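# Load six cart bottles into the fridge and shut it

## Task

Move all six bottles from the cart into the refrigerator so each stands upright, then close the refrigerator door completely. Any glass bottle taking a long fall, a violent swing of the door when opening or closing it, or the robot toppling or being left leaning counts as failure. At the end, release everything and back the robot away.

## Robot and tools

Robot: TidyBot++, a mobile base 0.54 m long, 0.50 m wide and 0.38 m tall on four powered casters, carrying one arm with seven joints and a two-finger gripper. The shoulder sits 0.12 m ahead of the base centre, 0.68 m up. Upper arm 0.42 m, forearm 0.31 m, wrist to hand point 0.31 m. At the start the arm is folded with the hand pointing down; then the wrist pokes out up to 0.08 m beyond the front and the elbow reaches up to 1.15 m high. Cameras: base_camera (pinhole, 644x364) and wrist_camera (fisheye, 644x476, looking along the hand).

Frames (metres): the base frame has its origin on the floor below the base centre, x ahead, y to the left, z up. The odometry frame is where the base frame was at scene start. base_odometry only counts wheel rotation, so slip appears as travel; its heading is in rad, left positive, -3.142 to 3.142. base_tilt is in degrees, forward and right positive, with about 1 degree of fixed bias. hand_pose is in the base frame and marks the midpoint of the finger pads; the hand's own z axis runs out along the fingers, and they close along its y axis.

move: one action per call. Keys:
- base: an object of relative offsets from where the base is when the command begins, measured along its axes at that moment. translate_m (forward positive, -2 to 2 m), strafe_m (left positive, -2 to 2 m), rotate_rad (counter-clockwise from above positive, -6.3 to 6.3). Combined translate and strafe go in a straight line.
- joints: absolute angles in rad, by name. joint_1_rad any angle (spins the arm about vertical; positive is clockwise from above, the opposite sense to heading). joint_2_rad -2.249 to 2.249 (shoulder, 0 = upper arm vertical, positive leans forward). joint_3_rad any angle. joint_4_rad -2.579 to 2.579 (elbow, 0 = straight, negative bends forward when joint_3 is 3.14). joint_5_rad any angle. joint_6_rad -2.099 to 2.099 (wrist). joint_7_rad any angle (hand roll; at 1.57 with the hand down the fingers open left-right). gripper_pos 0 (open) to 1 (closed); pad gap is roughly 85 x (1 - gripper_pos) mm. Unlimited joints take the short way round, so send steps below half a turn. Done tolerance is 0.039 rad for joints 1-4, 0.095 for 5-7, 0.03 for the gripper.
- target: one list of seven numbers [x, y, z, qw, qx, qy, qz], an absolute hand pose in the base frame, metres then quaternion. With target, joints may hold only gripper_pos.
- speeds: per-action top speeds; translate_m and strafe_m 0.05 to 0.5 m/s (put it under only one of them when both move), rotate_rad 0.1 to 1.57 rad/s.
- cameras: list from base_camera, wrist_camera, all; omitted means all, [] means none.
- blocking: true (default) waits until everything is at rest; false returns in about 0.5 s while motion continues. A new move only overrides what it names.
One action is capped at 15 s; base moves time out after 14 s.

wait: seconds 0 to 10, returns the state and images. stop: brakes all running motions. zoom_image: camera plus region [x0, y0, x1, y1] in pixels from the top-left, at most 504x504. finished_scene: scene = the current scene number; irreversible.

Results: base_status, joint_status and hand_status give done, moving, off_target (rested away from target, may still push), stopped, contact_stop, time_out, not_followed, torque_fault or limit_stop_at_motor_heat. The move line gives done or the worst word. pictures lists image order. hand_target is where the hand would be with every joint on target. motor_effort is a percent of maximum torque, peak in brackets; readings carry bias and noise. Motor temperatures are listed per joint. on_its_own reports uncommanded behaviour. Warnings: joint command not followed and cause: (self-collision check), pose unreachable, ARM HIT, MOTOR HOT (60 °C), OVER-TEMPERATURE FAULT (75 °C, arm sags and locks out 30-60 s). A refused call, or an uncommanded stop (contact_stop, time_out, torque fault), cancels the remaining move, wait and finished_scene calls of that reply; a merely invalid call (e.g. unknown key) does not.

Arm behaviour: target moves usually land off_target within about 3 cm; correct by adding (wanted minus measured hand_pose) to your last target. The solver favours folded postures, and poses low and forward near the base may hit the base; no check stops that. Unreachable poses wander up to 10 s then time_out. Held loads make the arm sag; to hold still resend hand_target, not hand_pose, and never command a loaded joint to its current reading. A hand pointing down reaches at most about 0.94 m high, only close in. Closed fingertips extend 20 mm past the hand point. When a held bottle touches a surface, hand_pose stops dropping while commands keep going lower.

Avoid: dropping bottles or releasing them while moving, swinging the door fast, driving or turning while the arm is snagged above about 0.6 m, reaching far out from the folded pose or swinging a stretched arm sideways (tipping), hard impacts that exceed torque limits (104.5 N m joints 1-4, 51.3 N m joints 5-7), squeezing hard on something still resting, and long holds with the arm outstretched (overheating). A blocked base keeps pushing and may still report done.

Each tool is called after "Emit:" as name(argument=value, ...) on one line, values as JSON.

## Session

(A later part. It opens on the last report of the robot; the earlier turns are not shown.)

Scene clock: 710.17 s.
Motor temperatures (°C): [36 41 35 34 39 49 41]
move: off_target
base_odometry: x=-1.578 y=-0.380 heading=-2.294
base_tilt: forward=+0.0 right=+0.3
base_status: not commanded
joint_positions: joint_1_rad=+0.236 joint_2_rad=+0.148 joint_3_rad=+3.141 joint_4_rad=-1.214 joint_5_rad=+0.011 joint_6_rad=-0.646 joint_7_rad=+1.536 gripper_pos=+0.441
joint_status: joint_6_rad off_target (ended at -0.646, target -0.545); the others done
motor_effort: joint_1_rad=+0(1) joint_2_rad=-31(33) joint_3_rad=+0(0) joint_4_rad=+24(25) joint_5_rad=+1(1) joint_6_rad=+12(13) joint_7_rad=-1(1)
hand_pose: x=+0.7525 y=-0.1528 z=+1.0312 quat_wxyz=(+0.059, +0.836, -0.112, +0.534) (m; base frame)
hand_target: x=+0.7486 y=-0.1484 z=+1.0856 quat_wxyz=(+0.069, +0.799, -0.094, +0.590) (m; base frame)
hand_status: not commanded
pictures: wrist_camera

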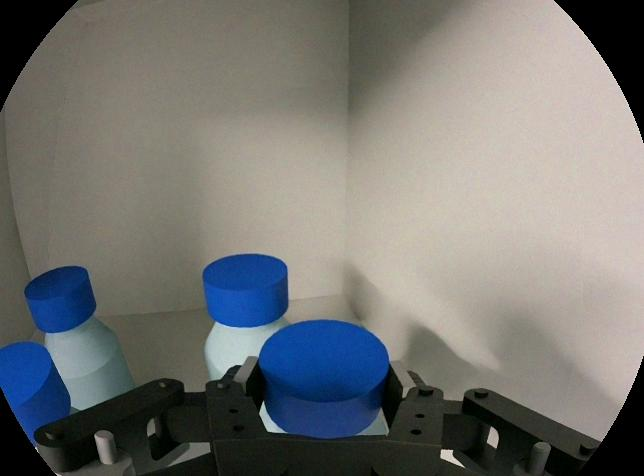

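Emit:
move(joints={"joint_4_rad": -1.226, "joint_6_rad": -0.542}, cameras=["wrist_camera"])

Scene clock: 715.23 s.
Motor temperatures (°C): [36 41 35 34 39 49 41]
move: off_target
base_odometry: x=-1.578 y=-0.380 heading=-2.294
base_tilt: forward=+0.0 right=+0.3
base_status: not commanded
joint_positions: joint_1_rad=+0.236 joint_2_rad=+0.148 joint_3_rad=+3.141 joint_4_rad=-1.217 joint_5_rad=+0.011 joint_6_rad=-0.640 joint_7_rad=+1.536 gripper_pos=+0.441
joint_status: joint_6_rad off_target (ended at -0.640, target -0.542); the others done
motor_effort: joint_1_rad=-1(1) joint_2_rad=-31(32) joint_3_rad=+0(0) joint_4_rad=+23(24) joint_5_rad=+0(1) joint_6_rad=+11(12) joint_7_rad=+1(1)
hand_pose: x=+0.7530 y=-0.1529 z=+1.0311 quat_wxyz=(+0.059, +0.835, -0.111, +0.535) (m; base frame)
hand_target: x=+0.7488 y=-0.1484 z=+1.0816 quat_wxyz=(+0.069, +0.800, -0.094, +0.588) (m; base frame)
hand_status: not commanded
pictures: wrist_camera

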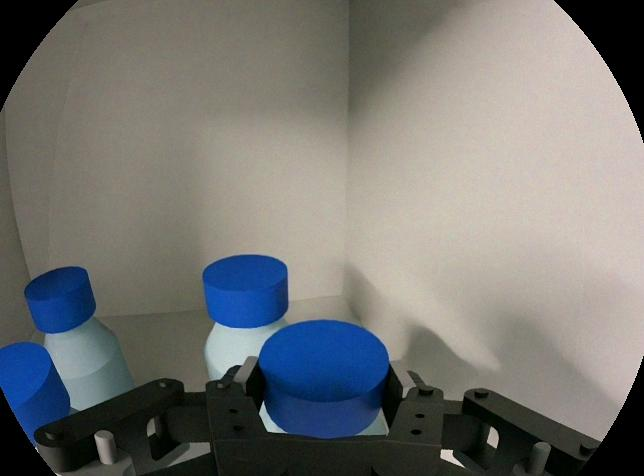

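Emit:
move(joints={"gripper_pos": 0.42}, cameras=[])

Emit:
move(joints={"gripper_pos": 0.37}, cameras=[])

Emit:
move(joints={"gripper_pos": 0.25}, cameras=["wrist_camera"])

Scene clock: 719.60 s.
Motor temperatures (°C): [36 41 35 34 39 49 41]
move: done
base_odometry: x=-1.578 y=-0.380 heading=-2.294
base_tilt: forward=+0.0 right=+0.3
base_status: not commanded
joint_positions: joint_1_rad=+0.236 joint_2_rad=+0.148 joint_3_rad=+3.141 joint_4_rad=-1.218 joint_5_rad=+0.011 joint_6_rad=-0.640 joint_7_rad=+1.536 gripper_pos=+0.418
joint_status: all done
motor_effort: joint_1_rad=+0(1) joint_2_rad=-31(32) joint_3_rad=+0(1) joint_4_rad=+23(24) joint_5_rad=+0(1) joint_6_rad=+11(11) joint_7_rad=+0(1)
hand_pose: x=+0.7530 y=-0.1529 z=+1.0309 quat_wxyz=(+0.059, +0.836, -0.111, +0.535) (m; base frame)
hand_target: x=+0.7488 y=-0.1484 z=+1.0816 quat_wxyz=(+0.069, +0.800, -0.094, +0.588) (m; base frame)
hand_status: not commanded
pictures: none
No camera images: "cameras" was empty.

Scene clock: 720.33 s.
Motor temperatures (°C): [36 41 35 34 39 49 41]
move: done
base_odometry: x=-1.578 y=-0.380 heading=-2.294
base_tilt: forward=+0.0 right=+0.3
base_status: not commanded
joint_positions: joint_1_rad=+0.236 joint_2_rad=+0.133 joint_3_rad=+3.141 joint_4_rad=-1.218 joint_5_rad=+0.011 joint_6_rad=-0.621 joint_7_rad=+1.536 gripper_pos=+0.370
joint_status: all done
motor_effort: joint_1_rad=-1(1) joint_2_rad=-27(32) joint_3_rad=+0(1) joint_4_rad=+20(23) joint_5_rad=+0(1) joint_6_rad=+9(11) joint_7_rad=+0(1)
hand_pose: x=+0.7502 y=-0.1522 z=+1.0457 quat_wxyz=(+0.061, +0.827, -0.110, +0.549) (m; base frame)
hand_target: x=+0.7488 y=-0.1484 z=+1.0816 quat_wxyz=(+0.069, +0.800, -0.094, +0.588) (m; base frame)
hand_status: not commanded
pictures: none
No camera images: "cameras" was empty.

Scene clock: 720.87 s.
Motor temperatures (°C): [36 41 35 34 39 49 41]
move: done
base_odometry: x=-1.578 y=-0.380 heading=-2.294
base_tilt: forward=+0.0 right=+0.3
base_status: not commanded
joint_positions: joint_1_rad=+0.236 joint_2_rad=+0.133 joint_3_rad=+3.141 joint_4_rad=-1.218 joint_5_rad=+0.011 joint_6_rad=-0.621 joint_7_rad=+1.536 gripper_pos=+0.250
joint_status: all done
motor_effort: joint_1_rad=+0(1) joint_2_rad=-27(28) joint_3_rad=+1(1) joint_4_rad=+20(21) joint_5_rad=+0(1) joint_6_rad=+9(9) joint_7_rad=+0(1)
hand_pose: x=+0.7502 y=-0.1522 z=+1.0457 quat_wxyz=(+0.061, +0.827, -0.110, +0.549) (m; base frame)
hand_target: x=+0.7488 y=-0.1484 z=+1.0816 quat_wxyz=(+0.069, +0.800, -0.094, +0.588) (m; base frame)
hand_status: not commanded
pictures: wrist_camera

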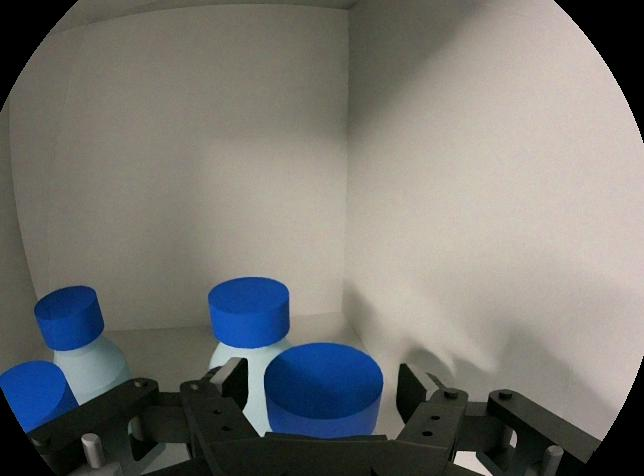

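Emit:
move(base={"translate_m": -0.09, "strafe_m": 0.021}, speeds={"translate_m": 0.08}, cameras=["wrist_camera"])

Emit:
move(base={"translate_m": -0.82}, speeds={"translate_m": 0.4}, cameras=["wrist_camera"])

Scene clock: 728.90 s.
Motor temperatures (°C): [36 41 35 34 39 49 41]
move: done
base_odometry: x=-1.503 y=-0.326 heading=-2.294
base_tilt: forward=+0.0 right=+0.3
base_status: done
joint_positions: joint_1_rad=+0.236 joint_2_rad=+0.125 joint_3_rad=+3.141 joint_4_rad=-1.218 joint_5_rad=+0.011 joint_6_rad=-0.621 joint_7_rad=+1.536 gripper_pos=+0.250
joint_status: not commanded
motor_effort: joint_1_rad=-1(1) joint_2_rad=-27(33) joint_3_rad=+0(1) joint_4_rad=+20(21) joint_5_rad=+0(1) joint_6_rad=+9(10) joint_7_rad=+1(1)
hand_pose: x=+0.7474 y=-0.1515 z=+1.0510 quat_wxyz=(+0.061, +0.824, -0.110, +0.552) (m; base frame)
hand_target: x=+0.7488 y=-0.1484 z=+1.0816 quat_wxyz=(+0.069, +0.800, -0.094, +0.588) (m; base frame)
hand_status: not commanded
pictures: wrist_camera

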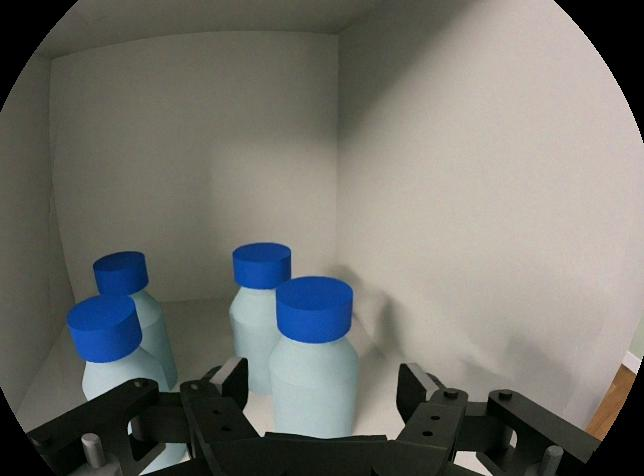

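Scene clock: 731.93 s.
Motor temperatures (°C): [36 41 35 34 39 49 41]
move: done
base_odometry: x=-0.960 y=+0.288 heading=-2.295
base_tilt: forward=+0.0 right=+0.3
base_status: done
joint_positions: joint_1_rad=+0.236 joint_2_rad=+0.117 joint_3_rad=+3.141 joint_4_rad=-1.218 joint_5_rad=+0.011 joint_6_rad=-0.620 joint_7_rad=+1.536 gripper_pos=+0.250
joint_status: not commanded
motor_effort: joint_1_rad=+0(1) joint_2_rad=-27(32) joint_3_rad=+0(2) joint_4_rad=+20(22) joint_5_rad=+0(1) joint_6_rad=+9(10) joint_7_rad=+0(1)
hand_pose: x=+0.7446 y=-0.1508 z=+1.0565 quat_wxyz=(+0.061, +0.822, -0.110, +0.556) (m; base frame)
hand_target: x=+0.7488 y=-0.1484 z=+1.0816 quat_wxyz=(+0.069, +0.800, -0.094, +0.588) (m; base frame)
hand_status: not commanded
pictures: wrist_camera

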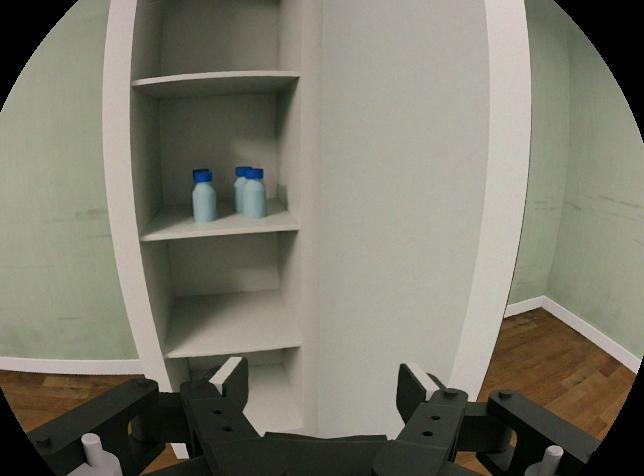

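Emit:
move(base={"rotate_rad": -1.572}, speeds={"rotate_rad": 0.7}, joints={"joint_1_rad": 0.0, "gripper_pos": 0.33}, cameras=[])

Emit:
move(base={"strafe_m": 0.109, "translate_m": 0.03}, speeds={"translate_m": 0.2})

Scene clock: 740.53 s.
Motor temperatures (°C): [36 41 35 34 39 49 41]
move: done
base_odometry: x=-0.960 y=+0.288 heading=+2.417
base_tilt: forward=+0.0 right=+0.3
base_status: done
joint_positions: joint_1_rad=+0.007 joint_2_rad=+0.117 joint_3_rad=+3.141 joint_4_rad=-1.218 joint_5_rad=+0.011 joint_6_rad=-0.620 joint_7_rad=+1.536 gripper_pos=+0.330
joint_status: all done
motor_effort: joint_1_rad=-1(4) joint_2_rad=-26(28) joint_3_rad=+0(3) joint_4_rad=+20(21) joint_5_rad=+0(1) joint_6_rad=+9(9) joint_7_rad=+1(1)
hand_pose: x=+0.7625 y=-0.0047 z=+1.0565 quat_wxyz=(-0.003, +0.829, -0.015, +0.559) (m; base frame)
hand_target: x=+0.7660 y=+0.0023 z=+1.0816 quat_wxyz=(-0.001, +0.806, +0.000, +0.592) (m; base frame)
hand_status: not commanded
pictures: none
No camera images: "cameras" was empty.

Scene clock: 741.80 s.
Motor temperatures (°C): [36 41 35 34 39 49 41]
move: done
base_odometry: x=-1.055 y=+0.227 heading=+2.416
base_tilt: forward=+0.0 right=+0.3
base_status: done
joint_positions: joint_1_rad=+0.001 joint_2_rad=+0.117 joint_3_rad=+3.141 joint_4_rad=-1.218 joint_5_rad=+0.011 joint_6_rad=-0.620 joint_7_rad=+1.536 gripper_pos=+0.330
joint_status: not commanded
motor_effort: joint_1_rad=-1(3) joint_2_rad=-27(28) joint_3_rad=+0(2) joint_4_rad=+20(21) joint_5_rad=+0(1) joint_6_rad=+8(9) joint_7_rad=+0(1)
hand_pose: x=+0.7625 y=-0.0011 z=+1.0565 quat_wxyz=(-0.004, +0.829, -0.013, +0.559) (m; base frame)
hand_target: x=+0.7660 y=+0.0023 z=+1.0816 quat_wxyz=(-0.001, +0.806, +0.000, +0.592) (m; base frame)
hand_status: not commanded
pictures: base_camera, wrist_camera

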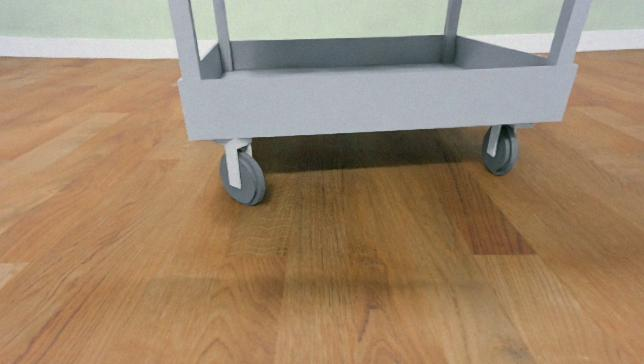

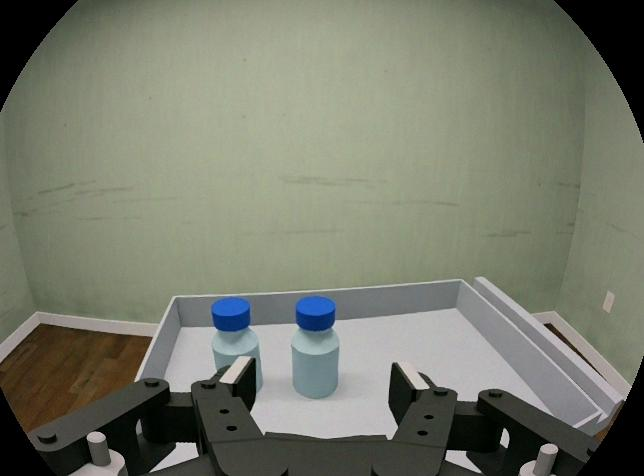

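Emit:
move(base={"strafe_m": 0.007}, joints={"joint_1_rad": 0.0, "joint_2_rad": 0.221, "joint_3_rad": 3.14, "joint_4_rad": -1.49, "joint_5_rad": 0.0, "joint_6_rad": -0.21, "joint_7_rad": 1.57, "gripper_pos": 0.33}, cameras=["wrist_camera"])

Scene clock: 750.17 s.
Motor temperatures (°C): [36 41 35 34 39 49 41]
move: done
base_odometry: x=-1.059 y=+0.221 heading=+2.416
base_tilt: forward=+0.0 right=+0.2
base_status: done
joint_positions: joint_1_rad=-0.001 joint_2_rad=+0.235 joint_3_rad=+3.141 joint_4_rad=-1.476 joint_5_rad=+0.011 joint_6_rad=-0.295 joint_7_rad=+1.536 gripper_pos=+0.330
joint_status: all done
motor_effort: joint_1_rad=-1(5) joint_2_rad=-31(35) joint_3_rad=+0(3) joint_4_rad=+21(23) joint_5_rad=+0(1) joint_6_rad=+9(10) joint_7_rad=+0(2)
hand_pose: x=+0.8105 y=+0.0013 z=+0.9161 quat_wxyz=(-0.006, +0.843, -0.010, +0.538) (m; base frame)
hand_target: x=+0.8149 y=+0.0023 z=+0.9416 quat_wxyz=(-0.001, +0.819, +0.000, +0.573) (m; base frame)
hand_status: not commanded
pictures: wrist_camera

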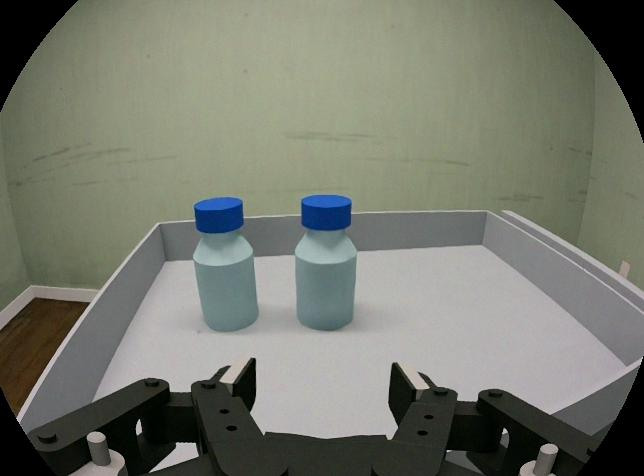

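Emit:
move(base={"translate_m": 0.13, "strafe_m": -0.003}, speeds={"translate_m": 0.1}, cameras=["wrist_camera"])

Scene clock: 755.20 s.
Motor temperatures (°C): [36 41 35 34 39 49 41]
move: done
base_odometry: x=-1.155 y=+0.310 heading=+2.416
base_tilt: forward=+0.0 right=+0.3
base_status: done
joint_positions: joint_1_rad=-0.001 joint_2_rad=+0.235 joint_3_rad=+3.141 joint_4_rad=-1.476 joint_5_rad=+0.011 joint_6_rad=-0.291 joint_7_rad=+1.536 gripper_pos=+0.330
joint_status: not commanded
motor_effort: joint_1_rad=-1(1) joint_2_rad=-31(35) joint_3_rad=+0(1) joint_4_rad=+21(23) joint_5_rad=+0(1) joint_6_rad=+9(10) joint_7_rad=-1(1)
hand_pose: x=+0.8111 y=+0.0014 z=+0.9166 quat_wxyz=(-0.006, +0.842, -0.010, +0.539) (m; base frame)
hand_target: x=+0.8149 y=+0.0023 z=+0.9416 quat_wxyz=(-0.001, +0.819, +0.000, +0.573) (m; base frame)
hand_status: not commanded
pictures: wrist_camera

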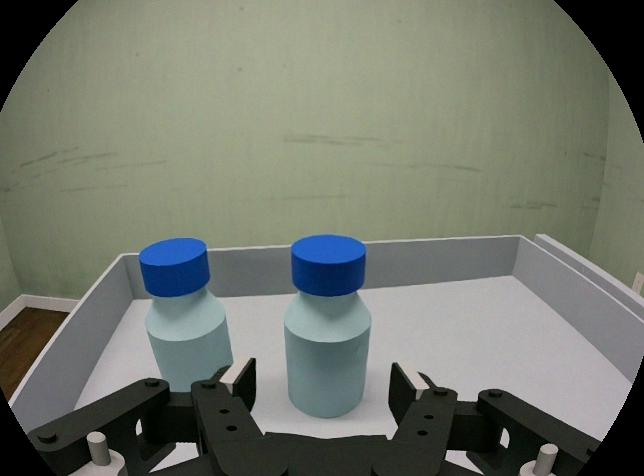

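Emit:
move(base={"translate_m": 0.06, "strafe_m": -0.005}, speeds={"translate_m": 0.08}, cameras=["wrist_camera"])

Scene clock: 760.03 s.
Motor temperatures (°C): [36 41 35 34 39 49 41]
move: done
base_odometry: x=-1.197 y=+0.353 heading=+2.416
base_tilt: forward=+0.0 right=+0.2
base_status: done
joint_positions: joint_1_rad=-0.001 joint_2_rad=+0.235 joint_3_rad=+3.141 joint_4_rad=-1.476 joint_5_rad=+0.011 joint_6_rad=-0.290 joint_7_rad=+1.536 gripper_pos=+0.330
joint_status: not commanded
motor_effort: joint_1_rad=+0(1) joint_2_rad=-31(35) joint_3_rad=+0(1) joint_4_rad=+21(22) joint_5_rad=+0(0) joint_6_rad=+9(9) joint_7_rad=-1(1)
hand_pose: x=+0.8112 y=+0.0014 z=+0.9168 quat_wxyz=(-0.006, +0.842, -0.010, +0.539) (m; base frame)
hand_target: x=+0.8149 y=+0.0023 z=+0.9416 quat_wxyz=(-0.001, +0.819, +0.000, +0.573) (m; base frame)
hand_status: not commanded
pictures: wrist_camera

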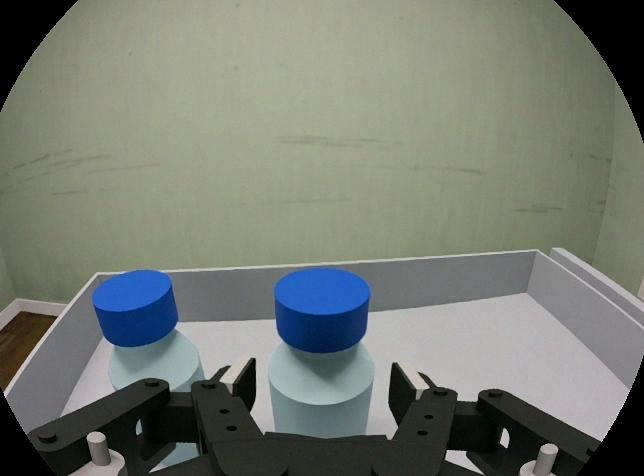

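Emit:
move(base={"translate_m": 0.035}, speeds={"translate_m": 0.06}, cameras=["wrist_camera"])

Emit:
zoom_image(camera="wrist_camera", region=[200, 290, 480, 476])

Scene clock: 767.80 s.
Motor temperatures (°C): [36 41 35 34 39 49 41]
move: done
base_odometry: x=-1.223 y=+0.377 heading=+2.416
base_tilt: forward=+0.0 right=+0.3
base_status: done
joint_positions: joint_1_rad=-0.001 joint_2_rad=+0.236 joint_3_rad=+3.141 joint_4_rad=-1.476 joint_5_rad=+0.011 joint_6_rad=-0.290 joint_7_rad=+1.536 gripper_pos=+0.330
joint_status: not commanded
motor_effort: joint_1_rad=+0(1) joint_2_rad=-31(35) joint_3_rad=+0(1) joint_4_rad=+21(22) joint_5_rad=+0(1) joint_6_rad=+9(9) joint_7_rad=-1(2)
hand_pose: x=+0.8113 y=+0.0014 z=+0.9167 quat_wxyz=(-0.006, +0.842, -0.010, +0.540) (m; base frame)
hand_target: x=+0.8149 y=+0.0023 z=+0.9416 quat_wxyz=(-0.001, +0.819, +0.000, +0.573) (m; base frame)
hand_status: not commanded
pictures: wrist_camera

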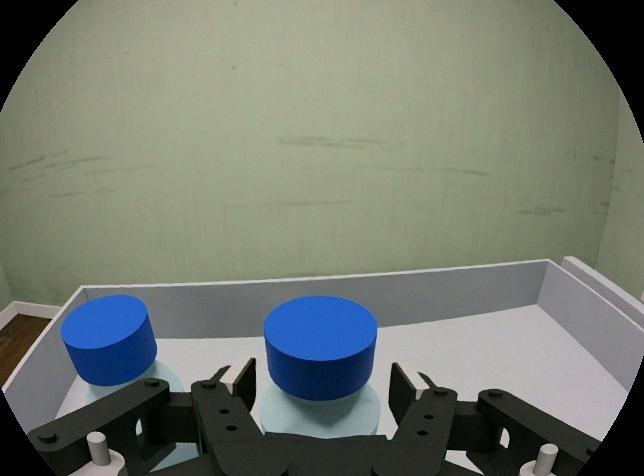

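Scaled by 1.800.

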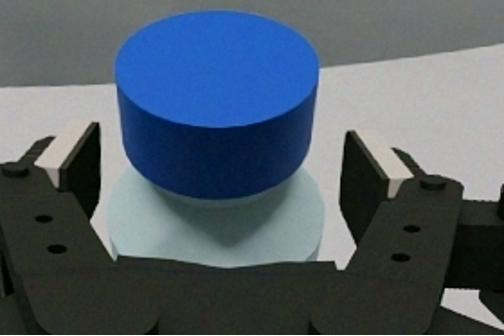

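Emit:
move(base={"translate_m": 0.022, "strafe_m": 0.001}, speeds={"translate_m": 0.05}, cameras=["wrist_camera"])

Emit:
zoom_image(camera="wrist_camera", region=[200, 290, 480, 476])

Scene clock: 772.43 s.
Motor temperatures (°C): [36 41 35 34 39 49 41]
move: done
base_odometry: x=-1.240 y=+0.391 heading=+2.416
base_tilt: forward=+0.0 right=+0.2
base_status: done
joint_positions: joint_1_rad=-0.001 joint_2_rad=+0.236 joint_3_rad=+3.141 joint_4_rad=-1.476 joint_5_rad=+0.011 joint_6_rad=-0.290 joint_7_rad=+1.536 gripper_pos=+0.330
joint_status: not commanded
motor_effort: joint_1_rad=+0(2) joint_2_rad=-31(36) joint_3_rad=+0(1) joint_4_rad=+21(21) joint_5_rad=+0(1) joint_6_rad=+9(10) joint_7_rad=+0(1)
hand_pose: x=+0.8113 y=+0.0014 z=+0.9169 quat_wxyz=(-0.006, +0.842, -0.010, +0.540) (m; base frame)
hand_target: x=+0.8149 y=+0.0023 z=+0.9416 quat_wxyz=(-0.001, +0.819, +0.000, +0.573) (m; base frame)
hand_status: not commanded
pictures: wrist_camera

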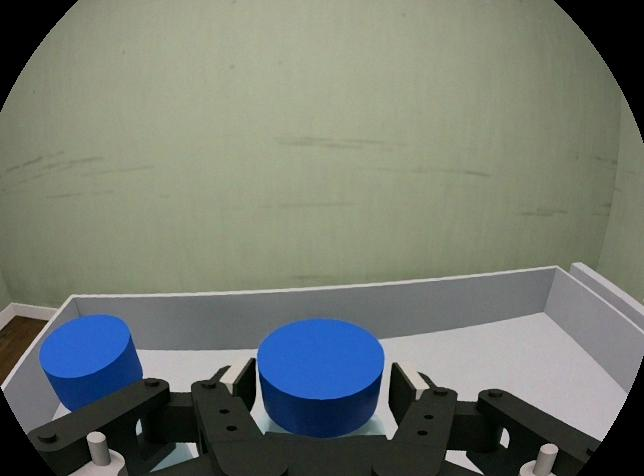

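Scaled by 1.800.

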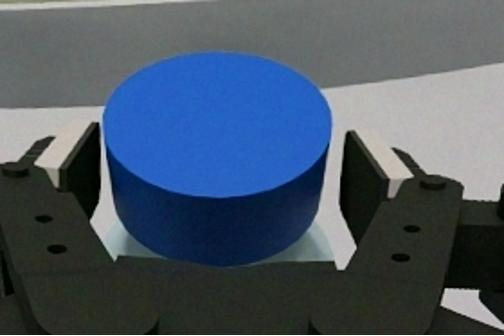

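Emit:
move(base={"translate_m": 0.005, "strafe_m": 0.001}, speeds={"translate_m": 0.05}, joints={"gripper_pos": 0.34}, cameras=["wrist_camera"])

Emit:
move(joints={"gripper_pos": 0.7}, cameras=["wrist_camera"])

Scene clock: 776.93 s.
Motor temperatures (°C): [36 41 35 34 39 49 41]
move: done
base_odometry: x=-1.244 y=+0.394 heading=+2.415
base_tilt: forward=+0.0 right=+0.3
base_status: done
joint_positions: joint_1_rad=-0.001 joint_2_rad=+0.236 joint_3_rad=+3.141 joint_4_rad=-1.476 joint_5_rad=+0.011 joint_6_rad=-0.290 joint_7_rad=+1.536 gripper_pos=+0.340
joint_status: all done
motor_effort: joint_1_rad=-1(2) joint_2_rad=-31(36) joint_3_rad=+0(1) joint_4_rad=+20(22) joint_5_rad=+0(0) joint_6_rad=+9(9) joint_7_rad=+0(1)
hand_pose: x=+0.8114 y=+0.0014 z=+0.9167 quat_wxyz=(-0.006, +0.842, -0.010, +0.540) (m; base frame)
hand_target: x=+0.8149 y=+0.0023 z=+0.9416 quat_wxyz=(-0.001, +0.819, +0.000, +0.573) (m; base frame)
hand_status: not commanded
pictures: wrist_camera

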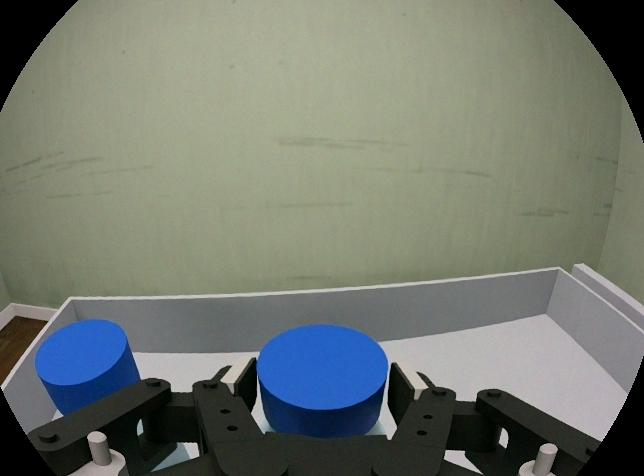

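Scene clock: 777.67 s.
Motor temperatures (°C): [36 41 35 34 39 49 41]
move: off_target
base_odometry: x=-1.244 y=+0.394 heading=+2.415
base_tilt: forward=+0.0 right=+0.3
base_status: not commanded
joint_positions: joint_1_rad=-0.001 joint_2_rad=+0.236 joint_3_rad=+3.141 joint_4_rad=-1.476 joint_5_rad=+0.011 joint_6_rad=-0.289 joint_7_rad=+1.536 gripper_pos=+0.439
joint_status: gripper_pos off_target (ended at +0.439, target +0.700)
motor_effort: joint_1_rad=-1(1) joint_2_rad=-31(32) joint_3_rad=+0(1) joint_4_rad=+21(22) joint_5_rad=+0(0) joint_6_rad=+9(10) joint_7_rad=+0(1)
hand_pose: x=+0.8115 y=+0.0014 z=+0.9172 quat_wxyz=(-0.006, +0.841, -0.010, +0.540) (m; base frame)
hand_target: x=+0.8149 y=+0.0023 z=+0.9416 quat_wxyz=(-0.001, +0.819, +0.000, +0.573) (m; base frame)
hand_status: not commanded
pictures: wrist_camera

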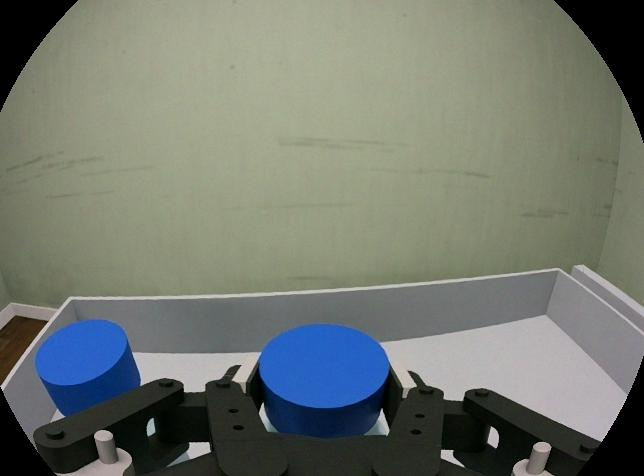

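Emit:
move(joints={"joint_2_rad": 0.19, "joint_4_rad": -1.41, "joint_6_rad": -0.31}, cameras=[])

Emit:
move(joints={"joint_2_rad": 0.165, "joint_4_rad": -1.34, "joint_6_rad": -0.40}, cameras=[])

Emit:
move(joints={"joint_2_rad": 0.14, "joint_4_rad": -1.2, "joint_6_rad": -0.56}, cameras=["wrist_camera"])

Emit:
move(joints={"joint_2_rad": 0.115, "joint_4_rad": -1.06, "joint_6_rad": -0.69}, cameras=["wrist_camera"])

Scene clock: 786.07 s.
Motor temperatures (°C): [36 41 35 34 39 49 41]
move: off_target
base_odometry: x=-1.244 y=+0.394 heading=+2.415
base_tilt: forward=+0.0 right=+0.3
base_status: not commanded
joint_positions: joint_1_rad=-0.001 joint_2_rad=+0.237 joint_3_rad=+3.141 joint_4_rad=-1.448 joint_5_rad=+0.011 joint_6_rad=-0.318 joint_7_rad=+1.536 gripper_pos=+0.439
joint_status: joint_2_rad off_target (ended at +0.237, target +0.190); the others done
motor_effort: joint_1_rad=+0(1) joint_2_rad=-38(39) joint_3_rad=+0(1) joint_4_rad=+26(28) joint_5_rad=+0(0) joint_6_rad=+13(14) joint_7_rad=+0(1)
hand_pose: x=+0.8127 y=+0.0013 z=+0.9247 quat_wxyz=(-0.005, +0.842, -0.010, +0.539) (m; base frame)
hand_target: x=+0.8062 y=+0.0023 z=+0.9823 quat_wxyz=(-0.001, +0.816, +0.000, +0.578) (m; base frame)
hand_status: not commanded
pictures: none
No camera images: "cameras" was empty.

Scene clock: 786.97 s.
Motor temperatures (°C): [36 41 35 34 39 49 41]
move: off_target
base_odometry: x=-1.244 y=+0.394 heading=+2.415
base_tilt: forward=+0.0 right=+0.3
base_status: not commanded
joint_positions: joint_1_rad=-0.001 joint_2_rad=+0.225 joint_3_rad=+3.141 joint_4_rad=-1.374 joint_5_rad=+0.011 joint_6_rad=-0.376 joint_7_rad=+1.536 gripper_pos=+0.439
joint_status: joint_2_rad off_target (ended at +0.225, target +0.165); the others done
motor_effort: joint_1_rad=-1(1) joint_2_rad=-38(40) joint_3_rad=+0(1) joint_4_rad=+26(28) joint_5_rad=+0(1) joint_6_rad=+13(14) joint_7_rad=-1(1)
hand_pose: x=+0.8133 y=+0.0011 z=+0.9606 quat_wxyz=(-0.005, +0.835, -0.011, +0.551) (m; base frame)
hand_target: x=+0.7958 y=+0.0023 z=+1.0154 quat_wxyz=(-0.001, +0.815, +0.000, +0.580) (m; base frame)
hand_status: not commanded
pictures: none
No camera images: "cameras" was empty.

Scene clock: 788.37 s.
Motor temperatures (°C): [36 41 35 34 39 49 41]
move: off_target
base_odometry: x=-1.244 y=+0.394 heading=+2.415
base_tilt: forward=+0.0 right=+0.2
base_status: not commanded
joint_positions: joint_1_rad=-0.001 joint_2_rad=+0.198 joint_3_rad=+3.141 joint_4_rad=-1.234 joint_5_rad=+0.011 joint_6_rad=-0.528 joint_7_rad=+1.536 gripper_pos=+0.439
joint_status: joint_2_rad off_target (ended at +0.198, target +0.140); the others done
motor_effort: joint_1_rad=-1(1) joint_2_rad=-36(40) joint_3_rad=+0(1) joint_4_rad=+26(28) joint_5_rad=+0(1) joint_6_rad=+13(14) joint_7_rad=+1(1)
hand_pose: x=+0.8012 y=+0.0006 z=+1.0193 quat_wxyz=(-0.005, +0.831, -0.011, +0.557) (m; base frame)
hand_target: x=+0.7783 y=+0.0023 z=+1.0697 quat_wxyz=(-0.001, +0.813, +0.000, +0.582) (m; base frame)
hand_status: not commanded
pictures: wrist_camera

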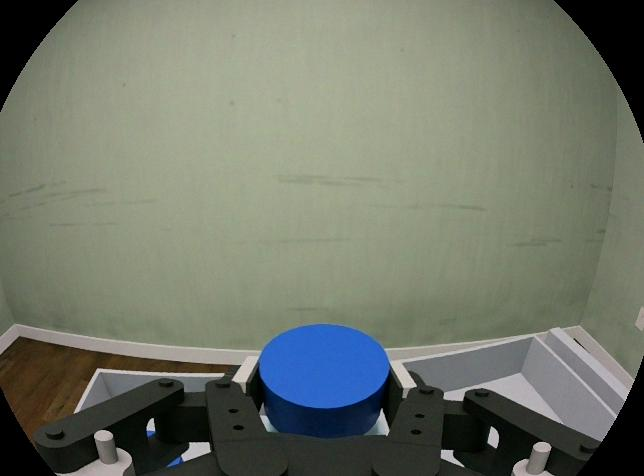

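Scene clock: 789.77 s.
Motor temperatures (°C): [36 41 35 34 39 49 41]
move: off_target
base_odometry: x=-1.244 y=+0.394 heading=+2.415
base_tilt: forward=+0.0 right=+0.3
base_status: not commanded
joint_positions: joint_1_rad=-0.001 joint_2_rad=+0.170 joint_3_rad=+3.141 joint_4_rad=-1.094 joint_5_rad=+0.011 joint_6_rad=-0.659 joint_7_rad=+1.536 gripper_pos=+0.439
joint_status: joint_2_rad off_target (ended at +0.170, target +0.115); the others done
motor_effort: joint_1_rad=-1(1) joint_2_rad=-35(38) joint_3_rad=+0(0) joint_4_rad=+25(28) joint_5_rad=+0(1) joint_6_rad=+14(14) joint_7_rad=+0(1)
hand_pose: x=+0.7822 y=+0.0002 z=+1.0841 quat_wxyz=(-0.005, +0.820, -0.012, +0.572) (m; base frame)
hand_target: x=+0.7552 y=+0.0023 z=+1.1307 quat_wxyz=(-0.001, +0.803, +0.000, +0.596) (m; base frame)
hand_status: not commanded
pictures: wrist_camera

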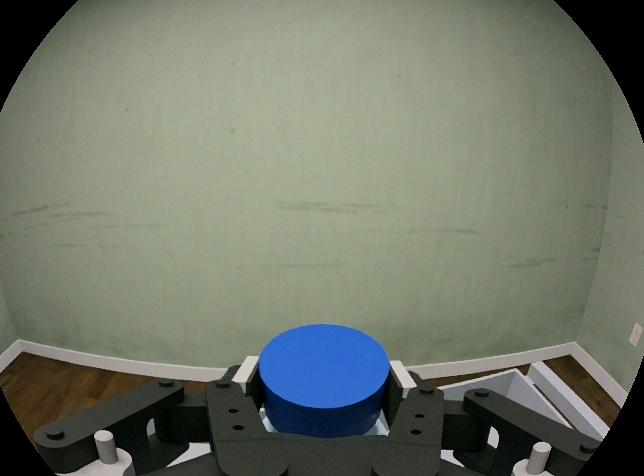

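Emit:
move(base={"translate_m": -0.35, "strafe_m": -0.1}, speeds={"translate_m": 0.3}, joints={"joint_2_rad": 0.106, "joint_4_rad": -1.044, "joint_6_rad": -0.72}, cameras=["base_camera"])

Emit:
move(base={"rotate_rad": 1.572}, speeds={"rotate_rad": 0.6}, cameras=["wrist_camera"])

Scene clock: 799.83 s.
Motor temperatures (°C): [36 41 35 34 39 49 41]
move: off_target
base_odometry: x=-0.916 y=+0.236 heading=+2.416
base_tilt: forward=+0.0 right=+0.3
base_status: done
joint_positions: joint_1_rad=-0.001 joint_2_rad=+0.155 joint_3_rad=+3.141 joint_4_rad=-1.079 joint_5_rad=+0.011 joint_6_rad=-0.695 joint_7_rad=+1.536 gripper_pos=+0.439
joint_status: joint_2_rad off_target (ended at +0.155, target +0.106); the others done
motor_effort: joint_1_rad=+0(2) joint_2_rad=-33(41) joint_3_rad=+0(2) joint_4_rad=+25(27) joint_5_rad=+0(1) joint_6_rad=+13(14) joint_7_rad=+1(1)
hand_pose: x=+0.7721 y=+0.0006 z=+1.0925 quat_wxyz=(-0.005, +0.821, -0.012, +0.570) (m; base frame)
hand_target: x=+0.7479 y=+0.0023 z=+1.1369 quat_wxyz=(-0.001, +0.805, +0.000, +0.594) (m; base frame)
hand_status: not commanded
pictures: base_camera

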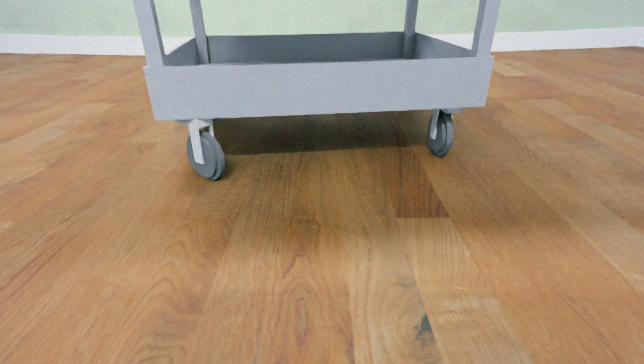

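Scene clock: 803.37 s.
Motor temperatures (°C): [36 41 35 34 39 49 41]
move: done
base_odometry: x=-0.916 y=+0.236 heading=-2.296
base_tilt: forward=+0.0 right=+0.3
base_status: done
joint_positions: joint_1_rad=-0.003 joint_2_rad=+0.155 joint_3_rad=+3.140 joint_4_rad=-1.079 joint_5_rad=+0.011 joint_6_rad=-0.695 joint_7_rad=+1.536 gripper_pos=+0.439
joint_status: not commanded
motor_effort: joint_1_rad=+0(5) joint_2_rad=-33(35) joint_3_rad=+0(4) joint_4_rad=+25(26) joint_5_rad=+0(2) joint_6_rad=+13(14) joint_7_rad=+0(1)
hand_pose: x=+0.7721 y=+0.0019 z=+1.0925 quat_wxyz=(-0.006, +0.822, -0.011, +0.570) (m; base frame)
hand_target: x=+0.7479 y=+0.0023 z=+1.1369 quat_wxyz=(-0.001, +0.805, +0.000, +0.594) (m; base frame)
hand_status: not commanded
pictures: wrist_camera

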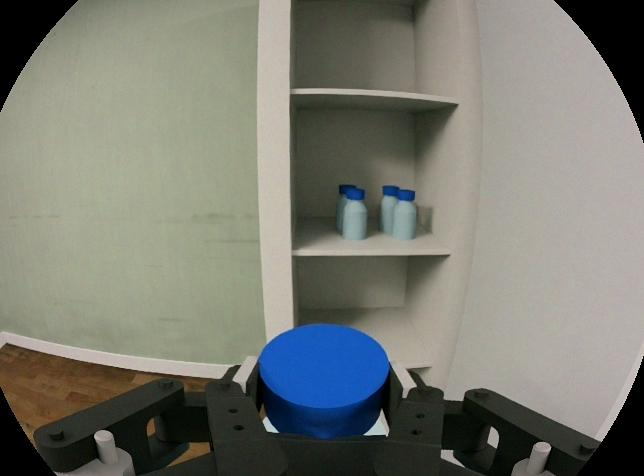

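Emit:
move(base={"translate_m": 0.5, "strafe_m": -0.093}, speeds={"translate_m": 0.3}, joints={"joint_4_rad": -1.10, "joint_6_rad": -0.69}, cameras=["base_camera", "wrist_camera"])

Scene clock: 809.93 s.
Motor temperatures (°C): [36 41 35 34 39 49 41]
move: done
base_odometry: x=-1.317 y=-0.076 heading=-2.295
base_tilt: forward=+0.0 right=+0.3
base_status: done
joint_positions: joint_1_rad=-0.003 joint_2_rad=+0.154 joint_3_rad=+3.140 joint_4_rad=-1.110 joint_5_rad=+0.011 joint_6_rad=-0.695 joint_7_rad=+1.536 gripper_pos=+0.439
joint_status: all done
motor_effort: joint_1_rad=+0(1) joint_2_rad=-34(38) joint_3_rad=+0(1) joint_4_rad=+26(27) joint_5_rad=+0(1) joint_6_rad=+14(14) joint_7_rad=+0(1)
hand_pose: x=+0.7714 y=+0.0020 z=+1.0747 quat_wxyz=(-0.006, +0.830, -0.011, +0.557) (m; base frame)
hand_target: x=+0.7521 y=+0.0023 z=+1.1129 quat_wxyz=(-0.001, +0.812, +0.000, +0.583) (m; base frame)
hand_status: not commanded
pictures: base_camera, wrist_camera

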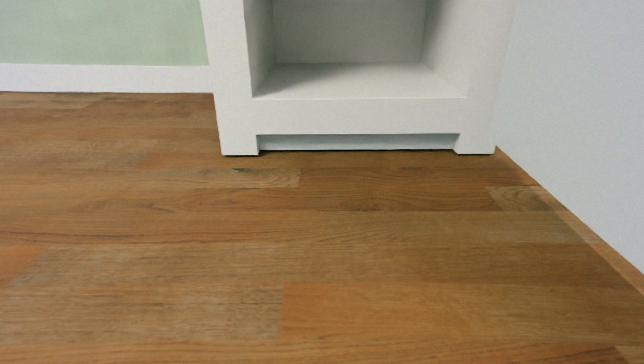

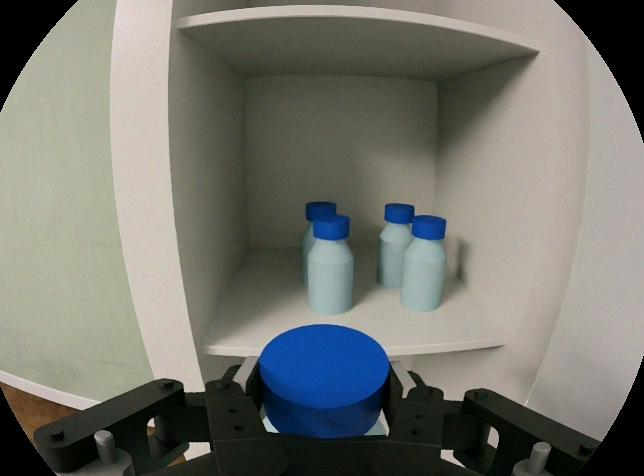

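Emit:
move(base={"translate_m": 0.28, "strafe_m": 0.01}, speeds={"translate_m": 0.18}, joints={"joint_4_rad": -1.14, "joint_6_rad": -0.655}, cameras=["base_camera", "wrist_camera"])

Scene clock: 823.23 s.
Motor temperatures (°C): [36 41 35 34 39 49 41]
move: done
base_odometry: x=-1.495 y=-0.293 heading=-2.295
base_tilt: forward=+0.0 right=+0.3
base_status: done
joint_positions: joint_1_rad=-0.003 joint_2_rad=+0.156 joint_3_rad=+3.140 joint_4_rad=-1.146 joint_5_rad=+0.011 joint_6_rad=-0.695 joint_7_rad=+1.536 gripper_pos=+0.439
joint_status: all done
motor_effort: joint_1_rad=-1(2) joint_2_rad=-34(38) joint_3_rad=+0(1) joint_4_rad=+25(27) joint_5_rad=+0(1) joint_6_rad=+13(14) joint_7_rad=+0(1)
hand_pose: x=+0.7708 y=+0.0020 z=+1.0521 quat_wxyz=(-0.005, +0.841, -0.011, +0.541) (m; base frame)
hand_target: x=+0.7559 y=+0.0023 z=+1.0996 quat_wxyz=(-0.001, +0.814, +0.000, +0.581) (m; base frame)
hand_status: not commanded
pictures: base_camera, wrist_camera

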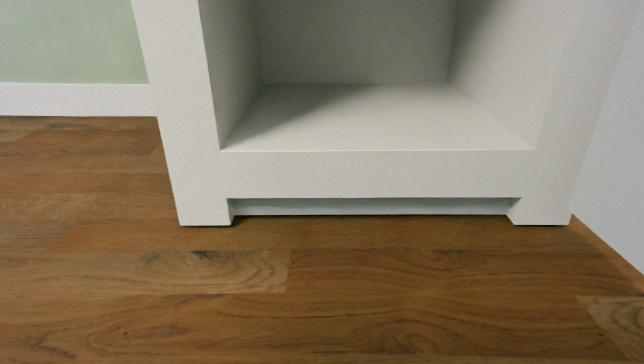

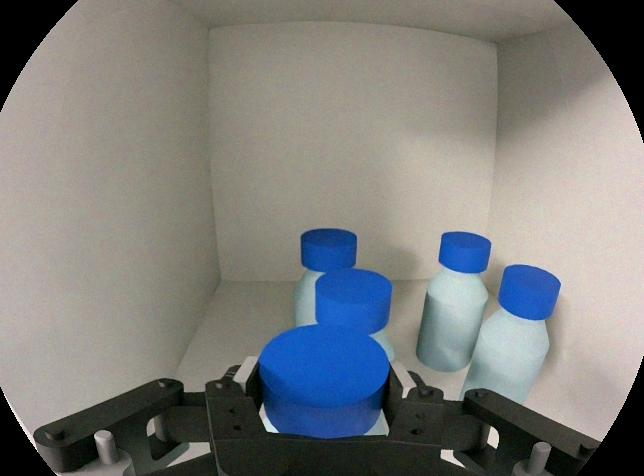

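Emit:
move(joints={"joint_4_rad": -1.16, "joint_6_rad": -0.61}, cameras=[])

Emit:
move(joints={"joint_4_rad": -1.178, "joint_6_rad": -0.592}, cameras=[])

Emit:
move(joints={"joint_4_rad": -1.191, "joint_6_rad": -0.577}, cameras=["wrist_camera"])

Scene clock: 834.43 s.
Motor temperatures (°C): [36 41 35 34 39 49 41]
move: done
base_odometry: x=-1.495 y=-0.293 heading=-2.295
base_tilt: forward=+0.0 right=+0.2
base_status: not commanded
joint_positions: joint_1_rad=-0.003 joint_2_rad=+0.156 joint_3_rad=+3.140 joint_4_rad=-1.166 joint_5_rad=+0.011 joint_6_rad=-0.683 joint_7_rad=+1.536 gripper_pos=+0.439
joint_status: all done
motor_effort: joint_1_rad=+0(1) joint_2_rad=-34(35) joint_3_rad=+0(1) joint_4_rad=+25(27) joint_5_rad=+1(1) joint_6_rad=+13(14) joint_7_rad=+0(1)
hand_pose: x=+0.7713 y=+0.0020 z=+1.0437 quat_wxyz=(-0.005, +0.843, -0.011, +0.538) (m; base frame)
hand_target: x=+0.7603 y=+0.0023 z=+1.1010 quat_wxyz=(-0.001, +0.806, +0.000, +0.591) (m; base frame)
hand_status: not commanded
pictures: none
No camera images: "cameras" was empty.

Scene clock: 835.03 s.
Motor temperatures (°C): [36 41 35 34 39 49 41]
move: done
base_odometry: x=-1.495 y=-0.293 heading=-2.295
base_tilt: forward=+0.0 right=+0.3
base_status: not commanded
joint_positions: joint_1_rad=-0.003 joint_2_rad=+0.156 joint_3_rad=+3.140 joint_4_rad=-1.183 joint_5_rad=+0.011 joint_6_rad=-0.681 joint_7_rad=+1.536 gripper_pos=+0.439
joint_status: all done
motor_effort: joint_1_rad=-1(1) joint_2_rad=-33(35) joint_3_rad=+0(0) joint_4_rad=+25(27) joint_5_rad=+0(1) joint_6_rad=+12(14) joint_7_rad=-1(1)
hand_pose: x=+0.7706 y=+0.0020 z=+1.0346 quat_wxyz=(-0.005, +0.847, -0.011, +0.532) (m; base frame)
hand_target: x=+0.7619 y=+0.0023 z=+1.0956 quat_wxyz=(-0.001, +0.806, +0.000, +0.591) (m; base frame)
hand_status: not commanded
pictures: none
No camera images: "cameras" was empty.

Scene clock: 835.57 s.
Motor temperatures (°C): [36 41 35 34 39 49 41]
move: done
base_odometry: x=-1.495 y=-0.293 heading=-2.295
base_tilt: forward=+0.0 right=+0.3
base_status: not commanded
joint_positions: joint_1_rad=-0.003 joint_2_rad=+0.155 joint_3_rad=+3.140 joint_4_rad=-1.189 joint_5_rad=+0.011 joint_6_rad=-0.672 joint_7_rad=+1.536 gripper_pos=+0.439
joint_status: all done
motor_effort: joint_1_rad=-1(1) joint_2_rad=-32(33) joint_3_rad=-1(1) joint_4_rad=+24(25) joint_5_rad=+0(1) joint_6_rad=+12(12) joint_7_rad=+0(1)
hand_pose: x=+0.7713 y=+0.0020 z=+1.0344 quat_wxyz=(-0.005, +0.846, -0.011, +0.534) (m; base frame)
hand_target: x=+0.7632 y=+0.0023 z=+1.0923 quat_wxyz=(-0.001, +0.806, +0.000, +0.592) (m; base frame)
hand_status: not commanded
pictures: wrist_camera

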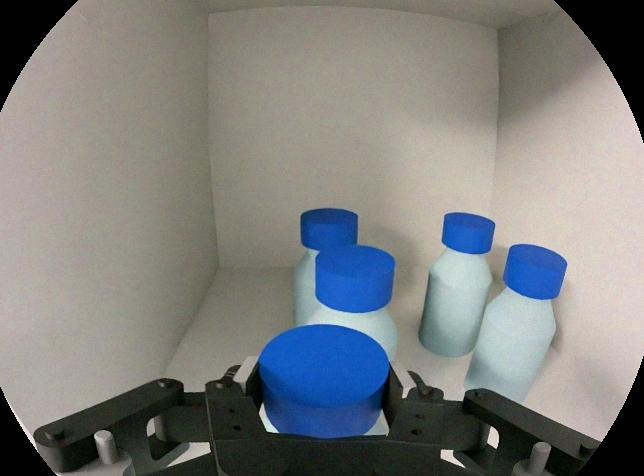

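Contact nearly; pitch slightly steep. Ease j6 up.

Emit:
move(joints={"joint_4_rad": -1.200, "joint_6_rad": -0.560}, cameras=[])

Emit:
move(joints={"joint_4_rad": -1.209, "joint_6_rad": -0.548}, cameras=["wrist_camera"])

Scene clock: 840.00 s.
Motor temperatures (°C): [36 41 35 34 39 49 41]
move: off_target
base_odometry: x=-1.495 y=-0.293 heading=-2.295
base_tilt: forward=+0.0 right=+0.3
base_status: not commanded
joint_positions: joint_1_rad=-0.003 joint_2_rad=+0.155 joint_3_rad=+3.140 joint_4_rad=-1.196 joint_5_rad=+0.011 joint_6_rad=-0.658 joint_7_rad=+1.536 gripper_pos=+0.439
joint_status: joint_6_rad off_target (ended at -0.658, target -0.560); the others done
motor_effort: joint_1_rad=-1(1) joint_2_rad=-32(32) joint_3_rad=+0(1) joint_4_rad=+24(25) joint_5_rad=+0(0) joint_6_rad=+12(12) joint_7_rad=+0(1)
hand_pose: x=+0.7726 y=+0.0021 z=+1.0342 quat_wxyz=(-0.005, +0.844, -0.011, +0.537) (m; base frame)
hand_target: x=+0.7647 y=+0.0023 z=+1.0919 quat_wxyz=(-0.001, +0.803, +0.000, +0.595) (m; base frame)
hand_status: not commanded
pictures: none
No camera images: "cameras" was empty.

Scene clock: 840.50 s.
Motor temperatures (°C): [36 41 35 34 39 49 41]
move: off_target
base_odometry: x=-1.495 y=-0.293 heading=-2.295
base_tilt: forward=+0.0 right=+0.3
base_status: not commanded
joint_positions: joint_1_rad=-0.003 joint_2_rad=+0.154 joint_3_rad=+3.140 joint_4_rad=-1.202 joint_5_rad=+0.011 joint_6_rad=-0.646 joint_7_rad=+1.536 gripper_pos=+0.439
joint_status: joint_6_rad off_target (ended at -0.646, target -0.548); the others done
motor_effort: joint_1_rad=+0(1) joint_2_rad=-31(32) joint_3_rad=+0(1) joint_4_rad=+23(24) joint_5_rad=+0(1) joint_6_rad=+12(13) joint_7_rad=+0(1)
hand_pose: x=+0.7735 y=+0.0021 z=+1.0341 quat_wxyz=(-0.005, +0.842, -0.011, +0.539) (m; base frame)
hand_target: x=+0.7657 y=+0.0023 z=+1.0901 quat_wxyz=(-0.001, +0.803, +0.000, +0.597) (m; base frame)
hand_status: not commanded
pictures: wrist_camera

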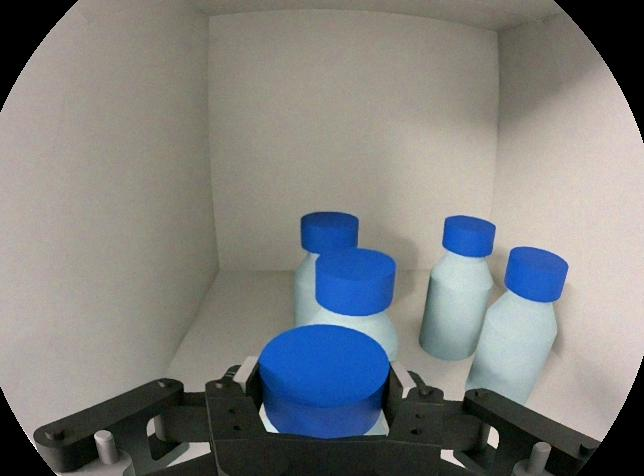

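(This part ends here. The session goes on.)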